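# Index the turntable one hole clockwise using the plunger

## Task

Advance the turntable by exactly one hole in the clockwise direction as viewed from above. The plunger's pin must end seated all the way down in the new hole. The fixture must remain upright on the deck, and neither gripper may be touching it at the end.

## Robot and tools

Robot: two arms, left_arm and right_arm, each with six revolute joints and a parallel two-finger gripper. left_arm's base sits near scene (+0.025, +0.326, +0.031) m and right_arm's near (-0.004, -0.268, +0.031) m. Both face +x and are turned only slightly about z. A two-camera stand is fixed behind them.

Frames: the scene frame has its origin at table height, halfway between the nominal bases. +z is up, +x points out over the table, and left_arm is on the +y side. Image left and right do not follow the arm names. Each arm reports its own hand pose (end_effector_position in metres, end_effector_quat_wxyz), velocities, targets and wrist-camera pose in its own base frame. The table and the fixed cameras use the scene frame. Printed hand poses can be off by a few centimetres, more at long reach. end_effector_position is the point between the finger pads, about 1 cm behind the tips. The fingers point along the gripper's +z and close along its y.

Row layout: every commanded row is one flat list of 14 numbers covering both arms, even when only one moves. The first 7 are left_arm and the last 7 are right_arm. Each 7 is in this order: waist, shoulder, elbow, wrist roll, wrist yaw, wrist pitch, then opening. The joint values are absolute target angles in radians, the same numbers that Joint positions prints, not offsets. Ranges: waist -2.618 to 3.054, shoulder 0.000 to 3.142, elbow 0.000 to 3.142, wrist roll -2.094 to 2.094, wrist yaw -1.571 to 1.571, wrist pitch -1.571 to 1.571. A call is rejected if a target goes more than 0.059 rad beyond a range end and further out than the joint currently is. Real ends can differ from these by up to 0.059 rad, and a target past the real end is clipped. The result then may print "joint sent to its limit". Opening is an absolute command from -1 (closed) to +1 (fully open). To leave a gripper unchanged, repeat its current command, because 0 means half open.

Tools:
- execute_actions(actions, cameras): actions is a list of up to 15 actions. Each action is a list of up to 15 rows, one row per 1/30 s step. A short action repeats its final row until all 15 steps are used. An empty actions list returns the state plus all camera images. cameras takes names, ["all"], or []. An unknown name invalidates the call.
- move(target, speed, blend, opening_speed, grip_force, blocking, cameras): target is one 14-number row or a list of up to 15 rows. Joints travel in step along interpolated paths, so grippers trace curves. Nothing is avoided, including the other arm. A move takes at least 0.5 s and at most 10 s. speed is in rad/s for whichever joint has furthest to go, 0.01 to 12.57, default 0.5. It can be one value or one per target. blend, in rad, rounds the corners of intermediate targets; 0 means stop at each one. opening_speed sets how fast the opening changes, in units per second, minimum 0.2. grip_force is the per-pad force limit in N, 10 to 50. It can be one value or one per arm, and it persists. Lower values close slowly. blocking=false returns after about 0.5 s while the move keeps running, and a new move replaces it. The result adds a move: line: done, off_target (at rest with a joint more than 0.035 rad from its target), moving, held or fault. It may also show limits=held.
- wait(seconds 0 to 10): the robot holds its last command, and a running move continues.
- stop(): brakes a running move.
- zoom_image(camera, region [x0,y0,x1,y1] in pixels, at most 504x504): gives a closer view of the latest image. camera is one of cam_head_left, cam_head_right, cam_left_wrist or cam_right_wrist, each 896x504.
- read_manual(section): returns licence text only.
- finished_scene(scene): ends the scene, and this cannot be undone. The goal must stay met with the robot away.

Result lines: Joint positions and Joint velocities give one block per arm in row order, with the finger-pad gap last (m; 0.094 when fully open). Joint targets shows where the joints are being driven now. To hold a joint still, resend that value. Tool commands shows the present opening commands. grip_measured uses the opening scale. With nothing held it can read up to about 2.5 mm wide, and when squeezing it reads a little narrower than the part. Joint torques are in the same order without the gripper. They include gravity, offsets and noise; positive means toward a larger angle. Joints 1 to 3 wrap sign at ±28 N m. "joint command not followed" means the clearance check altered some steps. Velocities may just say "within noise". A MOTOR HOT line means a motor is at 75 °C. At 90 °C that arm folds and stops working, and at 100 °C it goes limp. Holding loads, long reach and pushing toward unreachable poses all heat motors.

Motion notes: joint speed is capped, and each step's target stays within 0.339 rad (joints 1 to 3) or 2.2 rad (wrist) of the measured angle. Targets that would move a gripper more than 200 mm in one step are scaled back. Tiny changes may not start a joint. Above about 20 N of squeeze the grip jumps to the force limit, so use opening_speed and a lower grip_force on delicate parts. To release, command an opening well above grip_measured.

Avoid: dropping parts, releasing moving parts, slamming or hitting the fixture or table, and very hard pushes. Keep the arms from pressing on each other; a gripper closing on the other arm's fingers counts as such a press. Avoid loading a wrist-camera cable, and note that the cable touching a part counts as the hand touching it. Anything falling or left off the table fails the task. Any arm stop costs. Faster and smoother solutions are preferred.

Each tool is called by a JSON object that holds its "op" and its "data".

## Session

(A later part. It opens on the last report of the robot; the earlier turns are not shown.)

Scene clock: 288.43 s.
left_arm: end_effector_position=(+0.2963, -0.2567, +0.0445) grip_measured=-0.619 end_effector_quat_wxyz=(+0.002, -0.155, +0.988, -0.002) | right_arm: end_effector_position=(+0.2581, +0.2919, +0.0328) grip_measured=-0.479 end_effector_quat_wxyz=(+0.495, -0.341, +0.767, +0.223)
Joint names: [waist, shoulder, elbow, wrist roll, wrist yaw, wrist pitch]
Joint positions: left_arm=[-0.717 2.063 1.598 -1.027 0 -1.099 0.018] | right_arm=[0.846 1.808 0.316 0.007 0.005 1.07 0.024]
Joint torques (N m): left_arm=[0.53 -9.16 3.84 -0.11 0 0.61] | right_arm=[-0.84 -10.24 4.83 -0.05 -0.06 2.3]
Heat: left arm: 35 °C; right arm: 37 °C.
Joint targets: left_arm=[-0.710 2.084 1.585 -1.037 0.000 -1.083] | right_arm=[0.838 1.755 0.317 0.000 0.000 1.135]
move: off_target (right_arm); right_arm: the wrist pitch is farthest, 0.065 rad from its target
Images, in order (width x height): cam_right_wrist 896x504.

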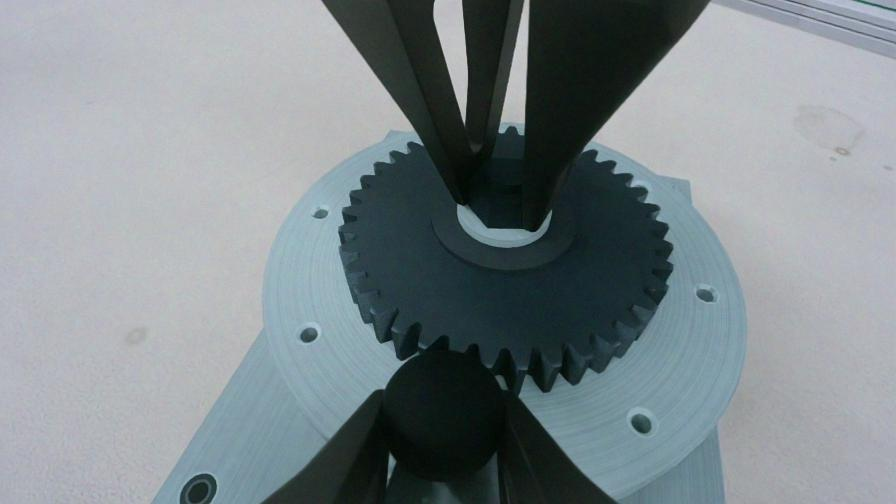

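{"op": "move", "data": {"target": [-0.710,2.084,1.585,-1.037,0,-1.083,-0.68,0.838,1.725,0.317,0,0,1.2,-0.75], "speed": 0.1}}

{"op": "move", "data": {"target": [-0.710,2.084,1.585,-1.037,0,-1.083,-0.68,0.838,1.700,0.317,0,0,1.25,-0.75], "speed": 0.1, "cameras": ["cam_right_wrist"]}}

Scene clock: 297.43 s.
left_arm: end_effector_position=(+0.2959, -0.2571, +0.0445) grip_measured=-0.619 end_effector_quat_wxyz=(+0.001, -0.155, +0.988, -0.003) | right_arm: end_effector_position=(+0.2581, +0.2919, +0.0354) grip_measured=-0.479 end_effector_quat_wxyz=(+0.496, -0.341, +0.767, +0.223)
Joint names: [waist, shoulder, elbow, wrist roll, wrist yaw, wrist pitch]
Joint positions: left_arm=[-0.717 2.063 1.598 -1.028 0.003 -1.099 0.018] | right_arm=[0.846 1.794 0.315 0.007 0.005 1.058 0.024]
Joint torques (N m): left_arm=[0.51 -9.18 3.86 -0.1 -0.03 0.62] | right_arm=[-0.88 -11.54 4.97 -0.05 -0.08 3]
Heat: left arm: 35 °C; right arm: 39 °C.
Joint targets: left_arm=[-0.710 2.084 1.585 -1.037 0.000 -1.083] | right_arm=[0.838 1.725 0.317 0.000 0.000 1.200]
move: off_target (right_arm); right_arm: the wrist pitch is farthest, 0.142 rad from its target

Scene clock: 298.17 s.
left_arm: end_effector_position=(+0.2956, -0.2575, +0.0445) grip_measured=-0.619 end_effector_quat_wxyz=(+0.000, -0.155, +0.988, -0.004) | right_arm: end_effector_position=(+0.2580, +0.2918, +0.0369) grip_measured=-0.479 end_effector_quat_wxyz=(+0.497, -0.341, +0.766, +0.223)
Joint names: [waist, shoulder, elbow, wrist roll, wrist yaw, wrist pitch]
Joint positions: left_arm=[-0.717 2.063 1.598 -1.028 0.005 -1.099 0.018] | right_arm=[0.846 1.785 0.315 0.007 0.005 1.051 0.024]
Joint torques (N m): left_arm=[0.54 -9.17 3.85 -0.08 -0.06 0.61] | right_arm=[-0.88 -12.78 5.05 -0.05 -0.05 3.52]
Heat: left arm: 35 °C; right arm: 40 °C.
Joint targets: left_arm=[-0.710 2.084 1.585 -1.037 0.000 -1.083] | right_arm=[0.838 1.700 0.317 0.000 0.000 1.250]
move: off_target (right_arm); right_arm: the wrist pitch is farthest, 0.199 rad from its target
Images, in order (width x height): cam_right_wrist 896x504.

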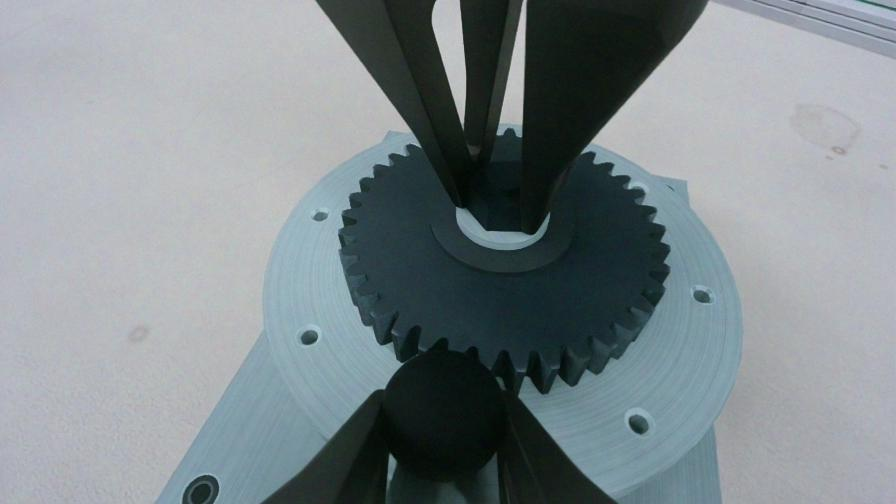

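{"op": "move", "data": {"target": [-0.710,2.084,1.585,-1.037,0,-1.083,-0.68,0.838,1.680,0.317,0,0,1.290,-0.75], "speed": 0.1, "cameras": ["cam_left_wrist","cam_right_wrist"]}}

Scene clock: 306.33 s.
left_arm: end_effector_position=(+0.2947, -0.2585, +0.0445) grip_measured=-0.619 end_effector_quat_wxyz=(-0.003, -0.156, +0.988, -0.006) | right_arm: end_effector_position=(+0.2571, +0.2907, +0.0388) grip_measured=-0.479 end_effector_quat_wxyz=(+0.498, -0.340, +0.765, +0.224)
Joint names: [waist, shoulder, elbow, wrist roll, wrist yaw, wrist pitch]
Joint positions: left_arm=[-0.717 2.063 1.598 -1.03 0.013 -1.099 0.018] | right_arm=[0.846 1.774 0.308 0.007 0.005 1.051 0.024]
Joint torques (N m): left_arm=[0.54 -9.13 3.86 -0.07 -0.12 0.61] | right_arm=[-0.88 -13.42 5.71 -0.05 -0.07 3.89]
Heat: left arm: 35 °C; right arm: 47 °C.
Joint targets: left_arm=[-0.710 2.084 1.585 -1.037 0.000 -1.083] | right_arm=[0.838 1.680 0.317 0.000 0.000 1.290]
move: off_target (right_arm); right_arm: the wrist pitch is farthest, 0.239 rad from its target
Images, in order (width x height): cam_left_wrist 896x504, cam_right_wrist 896x504.

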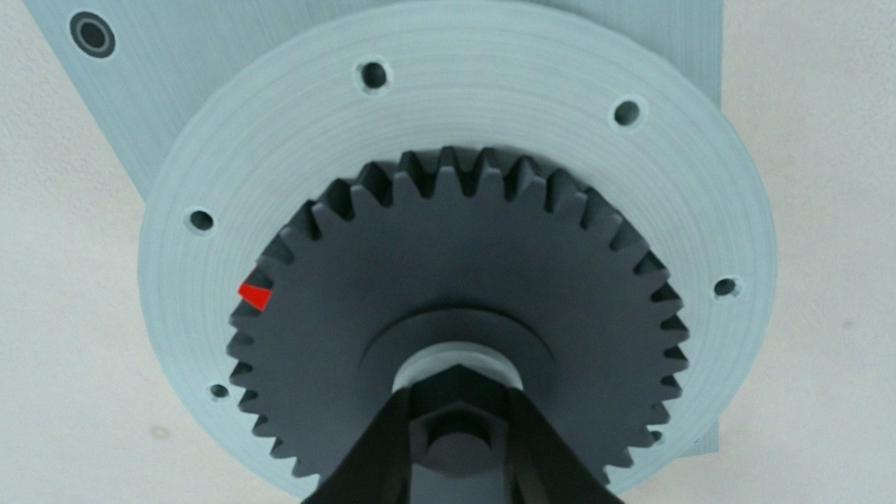

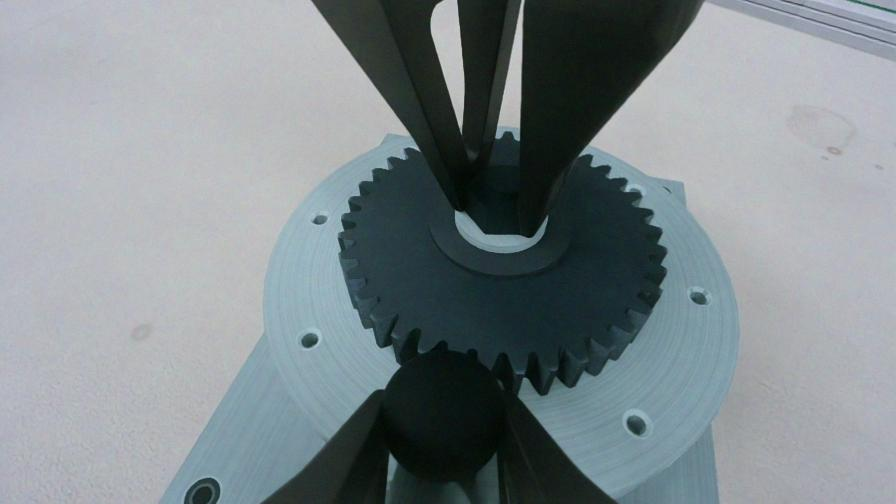

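{"op": "execute_actions", "data": {"actions": []}}

{"op": "zoom_image", "data": {"camera": "cam_head_left", "region": [384, 264, 496, 368]}}

{"op": "zoom_image", "data": {"camera": "cam_right_wrist", "region": [300, 300, 600, 504]}}

Scene clock: 322.10 s.
left_arm: end_effector_position=(+0.2947, -0.2585, +0.0445) grip_measured=-0.619 end_effector_quat_wxyz=(-0.003, -0.156, +0.988, -0.006) | right_arm: end_effector_position=(+0.2571, +0.2907, +0.0388) grip_measured=-0.479 end_effector_quat_wxyz=(+0.498, -0.340, +0.765, +0.224)
Joint names: [waist, shoulder, elbow, wrist roll, wrist yaw, wrist pitch]
Joint positions: left_arm=[-0.717 2.063 1.598 -1.03 0.013 -1.099 0.018] | right_arm=[0.846 1.774 0.308 0.007 0.005 1.051 0.024]
Joint velocities: within noise
Joint torques (N m): left_arm=[0.51 -9.18 3.86 -0.07 -0.11 0.6] | right_arm=[-0.9 -13.44 5.72 -0.05 -0.06 3.88]
Heat: left arm: 35 °C; right arm: 58 °C.
Joint targets: left_arm=[-0.710 2.084 1.585 -1.037 0.000 -1.083] | right_arm=[0.838 1.680 0.317 0.000 0.000 1.290]
Tool commands: left_gripper/opening=-0.68 right_gripper/opening=-0.75

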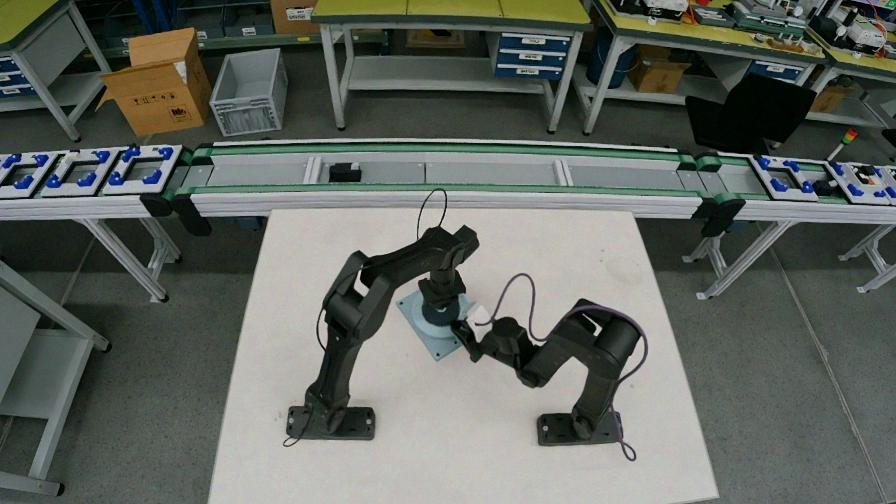

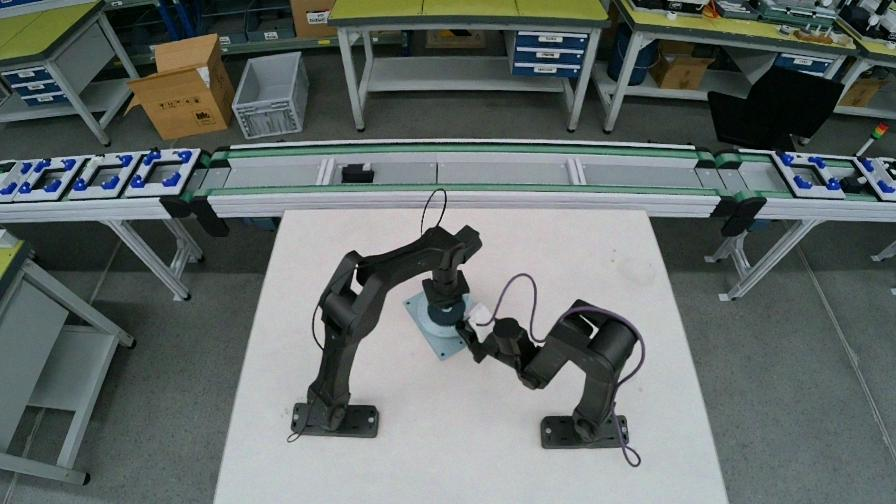

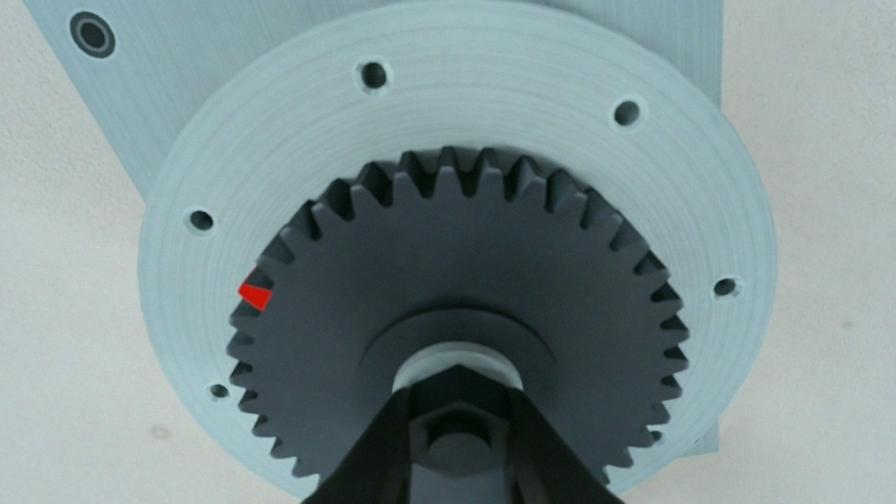

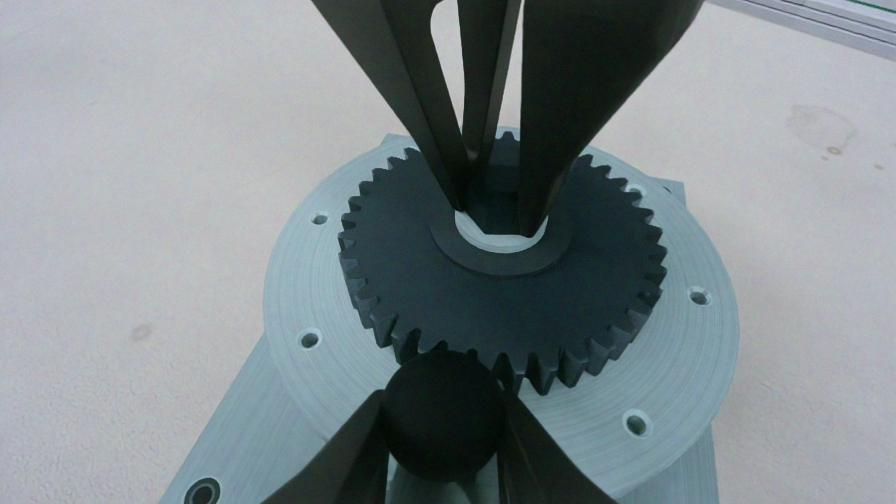

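Scaled by 4.500 from the camera's 896x504 image, which has a finer 1280x720 frame.

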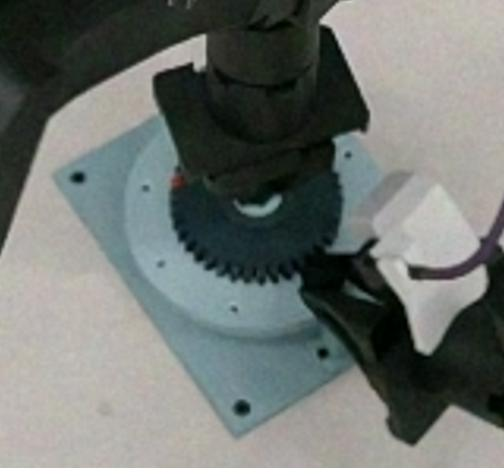

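Scaled by 1.680 from the camera's 896x504 image, which has a finer 1280x720 frame.

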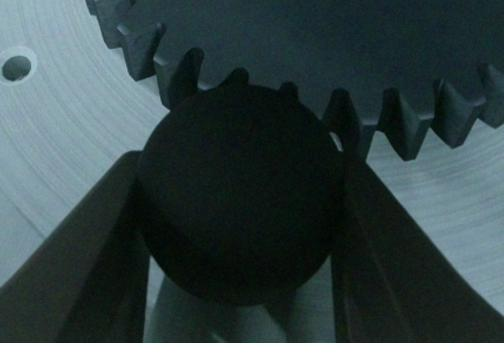

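{"op": "move", "data": {"target": [-0.710,2.084,1.585,-0.88,0,-1.083,-0.72,0.838,1.675,0.317,0,0,1.290,-0.75], "speed": 0.3, "cameras": ["cam_left_wrist","cam_right_wrist"]}}

Scene clock: 340.20 s.
left_arm: end_effector_position=(+0.2947, -0.2585, +0.0445) grip_measured=-0.619 end_effector_quat_wxyz=(-0.003, -0.090, +0.996, -0.007) | right_arm: end_effector_position=(+0.2571, +0.2907, +0.0399) grip_measured=-0.479 end_effector_quat_wxyz=(+0.499, -0.340, +0.765, +0.225)
Joint names: [waist, shoulder, elbow, wrist roll, wrist yaw, wrist pitch]
Joint positions: left_arm=[-0.717 2.063 1.598 -0.896 0.013 -1.099 0.018] | right_arm=[0.846 1.769 0.308 0.007 0.005 1.049 0.024]
Joint torques (N m): left_arm=[0.51 -9.16 3.85 0.22 -0.13 0.6] | right_arm=[-0.87 -13.42 5.85 -0.04 -0.05 3.89]
Heat: left arm: 35 °C; right arm: 65 °C.
Joint targets: left_arm=[-0.710 2.084 1.585 -0.880 0.000 -1.083] | right_arm=[0.838 1.675 0.317 0.000 0.000 1.290]
move: off_target (right_arm); right_arm: the wrist pitch is farthest, 0.241 rad from its target
Images, in order (width x height): cam_left_wrist 896x504, cam_right_wrist 896x504.

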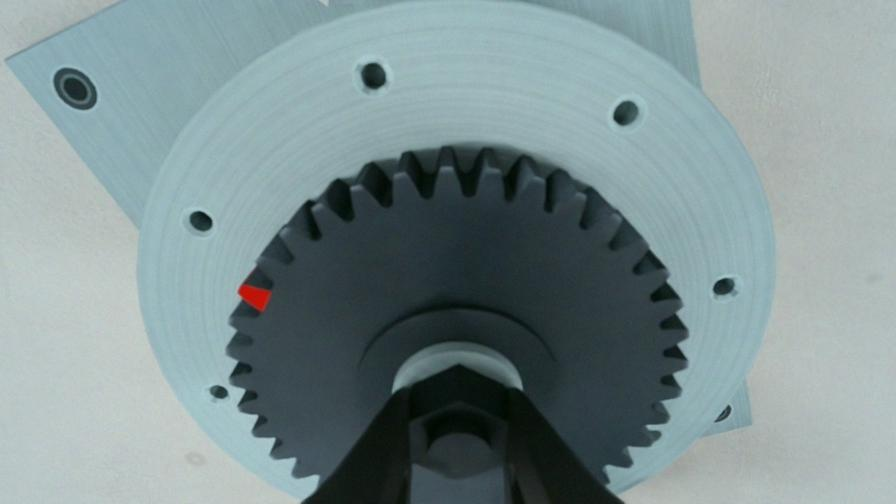

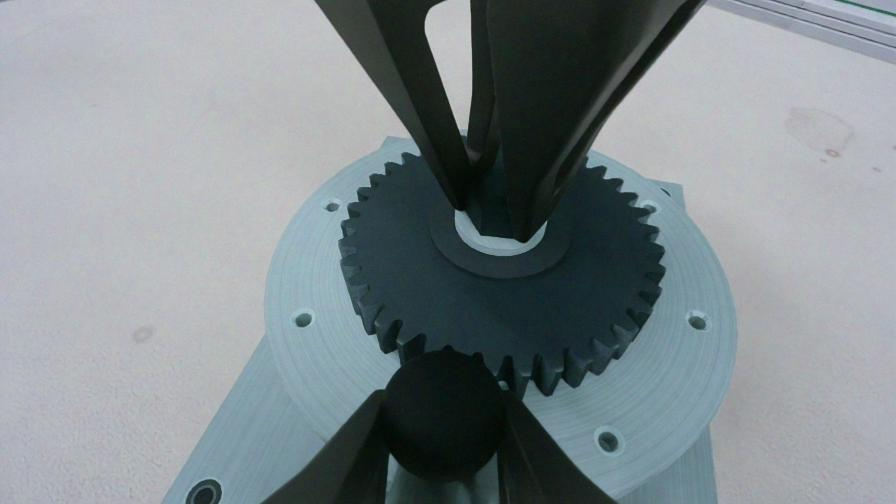

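{"op": "move", "data": {"target": [[-0.710,2.084,1.585,-0.82,0,-1.083,-0.72,0.838,1.790,0.317,0,0,1.12,-0.75],[-0.710,2.084,1.585,-0.82,0,-1.083,-0.72,0.838,1.810,0.317,0,0,1.116,0.0]], "speed": 0.15, "opening_speed": 0.6, "cameras": ["cam_right_wrist"]}}

Scene clock: 353.03 s.
left_arm: end_effector_position=(+0.2950, -0.2582, +0.0445) grip_measured=-0.619 end_effector_quat_wxyz=(-0.001, -0.065, +0.998, -0.006) | right_arm: end_effector_position=(+0.2588, +0.2927, +0.0426) grip_measured=-0.002 end_effector_quat_wxyz=(+0.510, -0.337, +0.758, +0.229)
Joint names: [waist, shoulder, elbow, wrist roll, wrist yaw, wrist pitch]
Joint positions: left_arm=[-0.717 2.063 1.598 -0.846 0.01 -1.099 0.018] | right_arm=[0.846 1.795 0.305 0.007 0.005 1.105 0.047]
Joint torques (N m): left_arm=[0.5 -9.17 3.82 0.31 -0.11 0.62] | right_arm=[-0.85 -4.85 5.93 -0.04 -0.05 1.83]
Heat: left arm: 35 °C; right arm: 64 °C.
Joint targets: left_arm=[-0.710 2.084 1.585 -0.820 0.000 -1.083] | right_arm=[0.838 1.810 0.317 0.000 0.000 1.116]
move: done; target 2's new numbers were sent with right_arm's wrist pitch 0.041 rad from that target
Images, in order (width x height): cam_right_wrist 896x504.

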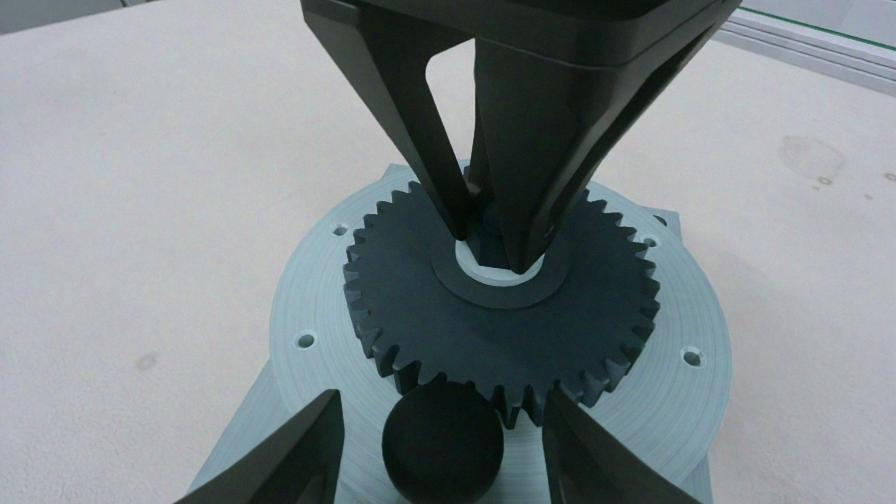

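{"op": "move", "data": {"target": [[-0.710,2.084,1.585,-0.82,0,-1.083,-0.72,0.838,1.553,0.136,0,0,1.05,0.0],[-0.710,2.084,1.585,-0.27,0,-1.083,-0.72,0.838,1.553,0.136,0,0,1.05,0.0]], "speed": 0.25, "cameras": ["cam_right_wrist","cam_left_wrist"]}}

Scene clock: 365.40 s.
left_arm: end_effector_position=(+0.2951, -0.2579, +0.0445) grip_measured=-0.619 end_effector_quat_wxyz=(+0.000, +0.199, +0.980, -0.005) | right_arm: end_effector_position=(+0.2306, +0.2608, +0.0581) grip_measured=-0.002 end_effector_quat_wxyz=(+0.515, -0.335, +0.754, +0.232)
Joint names: [waist, shoulder, elbow, wrist roll, wrist yaw, wrist pitch]
Joint positions: left_arm=[-0.717 2.063 1.598 -0.316 0.009 -1.1 0.018] | right_arm=[0.846 1.572 0.143 0.007 0.005 1.06 0.047]
Joint torques (N m): left_arm=[0.55 -9.16 3.85 0.53 -0.08 0.61] | right_arm=[-0.88 -5.68 4.51 -0.05 -0.08 1.64]
Heat: left arm: 35 °C; right arm: 54 °C.
Joint targets: left_arm=[-0.710 2.084 1.585 -0.270 0.000 -1.083] | right_arm=[0.838 1.553 0.136 0.000 0.000 1.050]
move: off_target (left_arm); left_arm: the wrist roll is farthest, 0.046 rad from its target
Images, in order (width x height): cam_left_wrist 896x504, cam_right_wrist 896x504.

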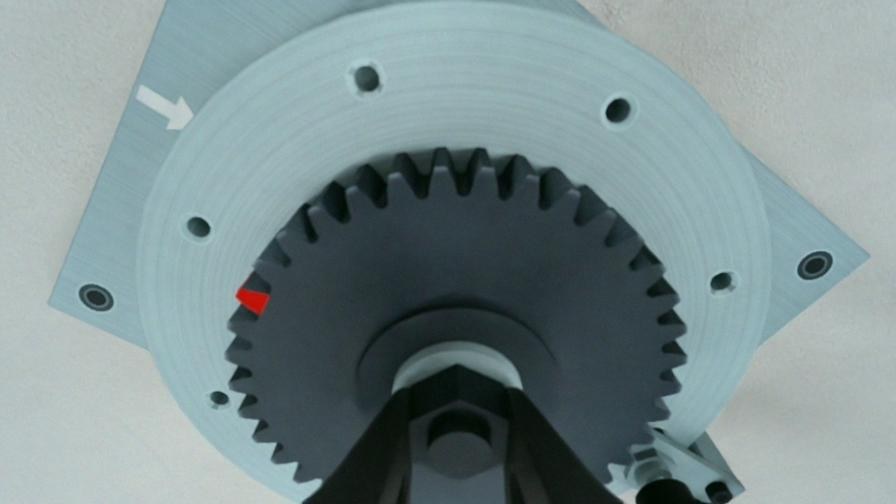

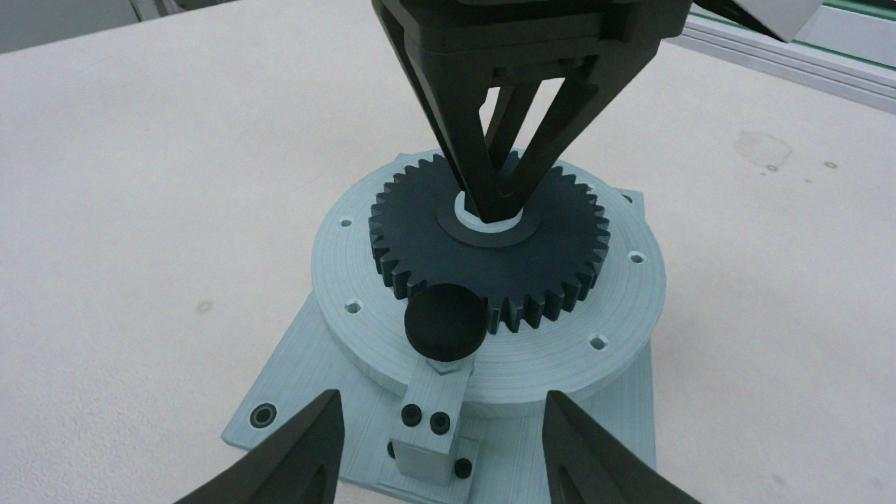

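{"op": "move", "data": {"target": [-0.710,2.084,1.585,-0.20,0,-1.083,-0.72,0.838,1.553,0.136,0,0,1.05,0.0], "speed": 0.08, "cameras": ["cam_right_wrist"]}}

Scene clock: 372.33 s.
left_arm: end_effector_position=(+0.2950, -0.2578, +0.0445) grip_measured=-0.619 end_effector_quat_wxyz=(+0.000, +0.235, +0.972, -0.005) | right_arm: end_effector_position=(+0.2306, +0.2608, +0.0581) grip_measured=-0.002 end_effector_quat_wxyz=(+0.515, -0.335, +0.754, +0.232)
Joint names: [waist, shoulder, elbow, wrist roll, wrist yaw, wrist pitch]
Joint positions: left_arm=[-0.717 2.063 1.598 -0.243 0.009 -1.1 0.018] | right_arm=[0.846 1.572 0.143 0.007 0.005 1.06 0.047]
Joint torques (N m): left_arm=[0.53 -9.18 3.85 0.49 -0.08 0.61] | right_arm=[-0.9 -5.71 4.51 -0.05 -0.08 1.64]
Heat: left arm: 35 °C; right arm: 51 °C.
Joint targets: left_arm=[-0.710 2.084 1.585 -0.200 0.000 -1.083] | right_arm=[0.838 1.553 0.136 0.000 0.000 1.050]
move: off_target (left_arm); left_arm: the wrist roll is farthest, 0.043 rad from its target
Images, in order (width x height): cam_right_wrist 896x504.

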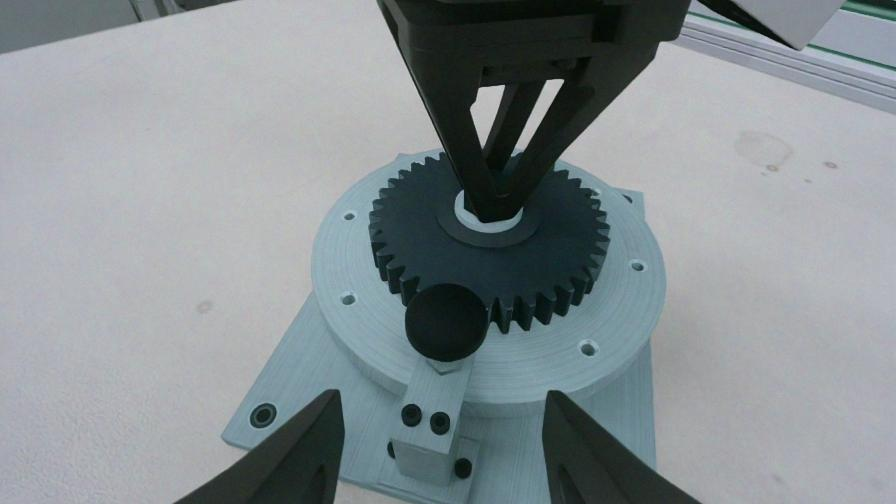

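{"op": "move", "data": {"target": [-0.710,2.084,1.585,-0.155,0,-1.083,-0.72,0.838,1.553,0.136,0,0,1.05,0.0], "speed": 0.05, "cameras": ["cam_right_wrist"]}}

Scene clock: 380.50 s.
left_arm: end_effector_position=(+0.2951, -0.2578, +0.0445) grip_measured=-0.619 end_effector_quat_wxyz=(+0.001, +0.252, +0.968, -0.005) | right_arm: end_effector_position=(+0.2306, +0.2608, +0.0581) grip_measured=-0.002 end_effector_quat_wxyz=(+0.515, -0.335, +0.754, +0.232)
Joint names: [waist, shoulder, elbow, wrist roll, wrist yaw, wrist pitch]
Joint positions: left_arm=[-0.717 2.063 1.598 -0.207 0.009 -1.1 0.018] | right_arm=[0.846 1.572 0.143 0.007 0.005 1.06 0.047]
Joint torques (N m): left_arm=[0.53 -9.17 3.85 0.61 -0.08 0.62] | right_arm=[-0.9 -5.68 4.52 -0.03 -0.08 1.64]
Heat: left arm: 35 °C; right arm: 48 °C.
Joint targets: left_arm=[-0.710 2.084 1.585 -0.155 0.000 -1.083] | right_arm=[0.838 1.553 0.136 0.000 0.000 1.050]
move: off_target (left_arm); left_arm: the wrist roll is farthest, 0.052 rad from its target
Images, in order (width x height): cam_right_wrist 896x504.

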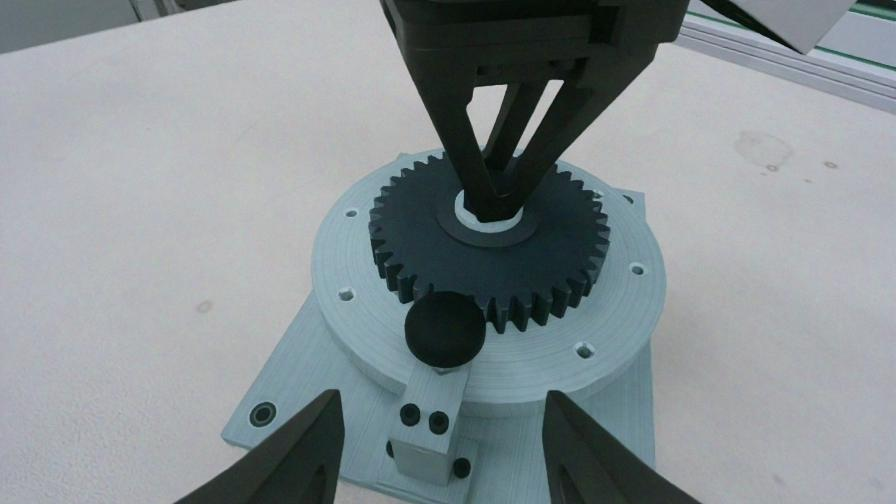

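{"op": "move", "data": {"target": [-0.710,2.084,1.585,-0.19,0,-1.083,0.0,0.838,1.553,0.136,0,0,1.05,0.0], "speed": 0.1, "opening_speed": 0.8, "cameras": ["cam_right_wrist"]}}

{"op": "zoom_image", "data": {"camera": "cam_right_wrist", "region": [350, 260, 550, 460]}}

Scene clock: 388.20 s.
left_arm: end_effector_position=(+0.2952, -0.2579, +0.0445) grip_measured=-0.002 end_effector_quat_wxyz=(+0.001, +0.259, +0.966, -0.005) | right_arm: end_effector_position=(+0.2306, +0.2608, +0.0581) grip_measured=-0.002 end_effector_quat_wxyz=(+0.515, -0.335, +0.754, +0.232)
Joint names: [waist, shoulder, elbow, wrist roll, wrist yaw, wrist pitch]
Joint positions: left_arm=[-0.717 2.063 1.598 -0.192 0.009 -1.099 0.047] | right_arm=[0.846 1.572 0.143 0.007 0.005 1.06 0.047]
Joint torques (N m): left_arm=[0.49 -9.13 3.88 0.05 -0.08 0.62] | right_arm=[-0.94 -5.7 4.49 -0.03 -0.06 1.64]
Heat: left arm: 35 °C; right arm: 47 °C.
Joint targets: left_arm=[-0.710 2.084 1.585 -0.190 0.000 -1.083] | right_arm=[0.838 1.553 0.136 0.000 0.000 1.050]
move: done
Images, in order (width x height): cam_right_wrist 896x504.

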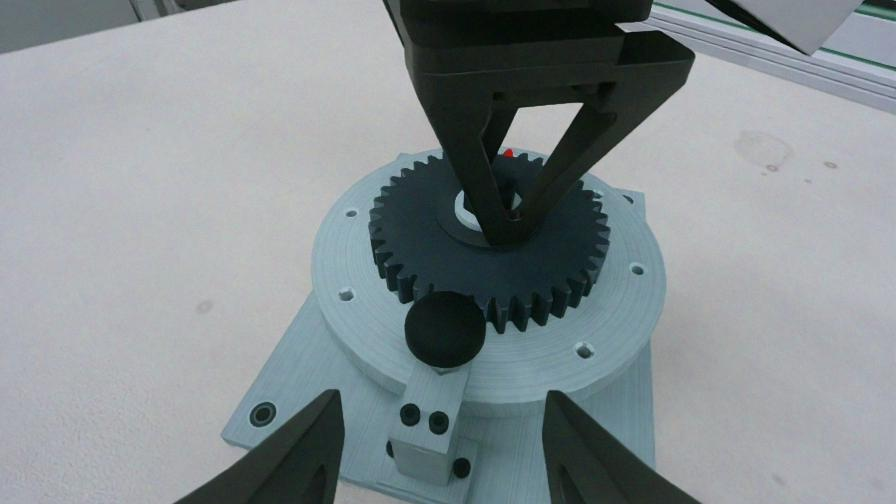

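Scaled by 2.520 from the camera's 896x504 image, which has a finer 1280x720 frame.

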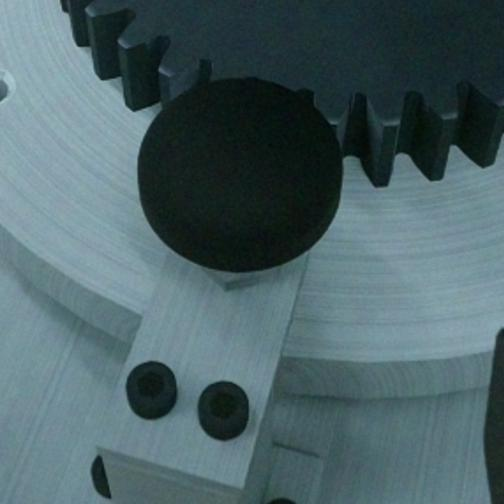

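{"op": "move", "data": {"target": [-0.710,2.063,1.734,-0.19,0,-1.25,0.0,0.845,1.525,0.136,0,0,1.028,0.0], "speed": 0.2, "cameras": ["cam_right_wrist","cam_left_wrist"]}}

{"op": "zoom_image", "data": {"camera": "cam_right_wrist", "region": [350, 260, 550, 460]}}

Scene clock: 403.10 s.
left_arm: end_effector_position=(+0.2942, -0.2569, +0.0718) grip_measured=-0.002 end_effector_quat_wxyz=(-0.010, +0.259, +0.966, +0.000) | right_arm: end_effector_position=(+0.2304, +0.2606, +0.0618) grip_measured=-0.002 end_effector_quat_wxyz=(+0.517, -0.334, +0.753, +0.233)
Joint names: [waist, shoulder, elbow, wrist roll, wrist yaw, wrist pitch]
Joint positions: left_arm=[-0.717 2.063 1.708 -0.192 0.008 -1.234 0.047] | right_arm=[0.846 1.545 0.143 0.007 0.005 1.037 0.047]
Joint torques (N m): left_arm=[0.5 -11.14 6.94 0.04 -0.08 0.14] | right_arm=[-0.2 -5.6 4.63 -0.04 -0.08 1.67]
Heat: left arm: 35 °C; right arm: 46 °C.
Joint targets: left_arm=[-0.710 2.063 1.734 -0.190 0.000 -1.250] | right_arm=[0.845 1.525 0.136 0.000 0.000 1.028]
move: done
Images, in order (width x height): cam_left_wrist 896x504, cam_right_wrist 896x504.

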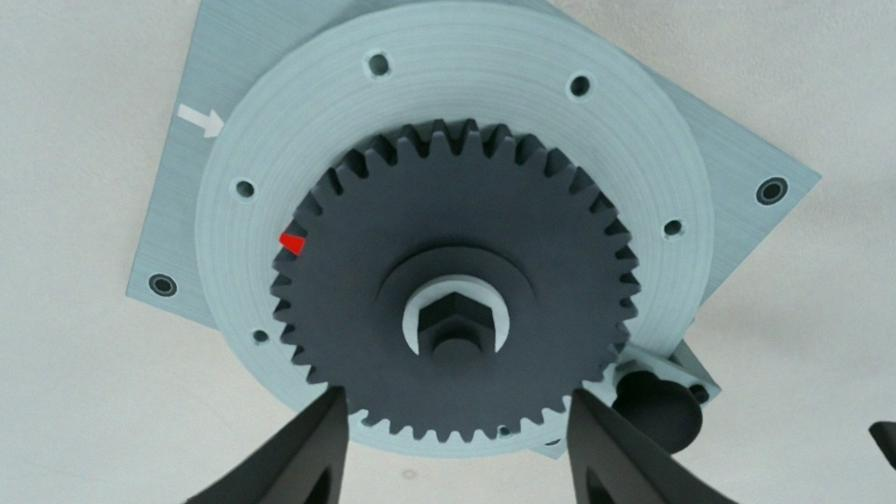

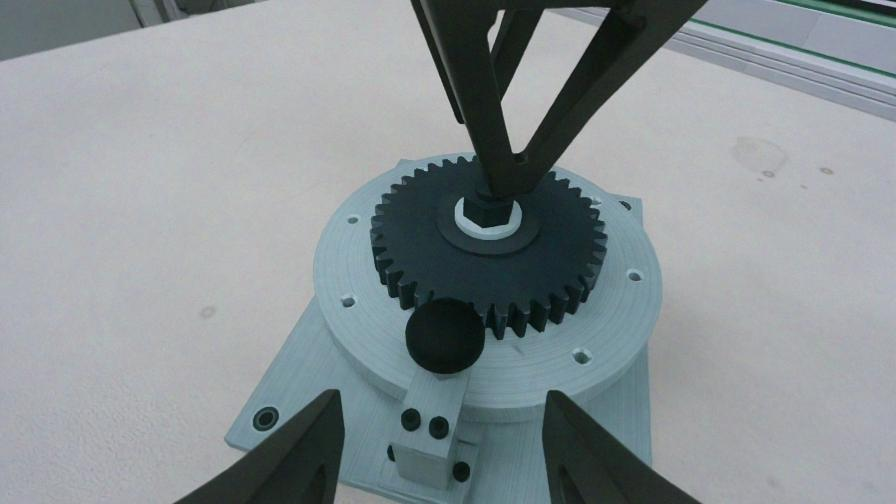

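Scaled by 2.520 from the camera's 896x504 image, which has a finer 1280x720 frame.

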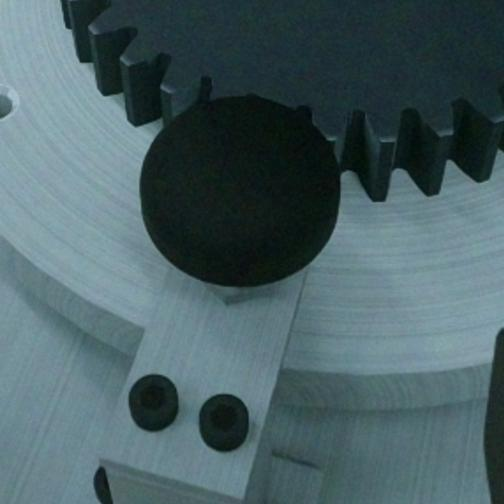

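{"op": "finished_scene", "data": {"scene": 1}}

The scene is finished: the task was done.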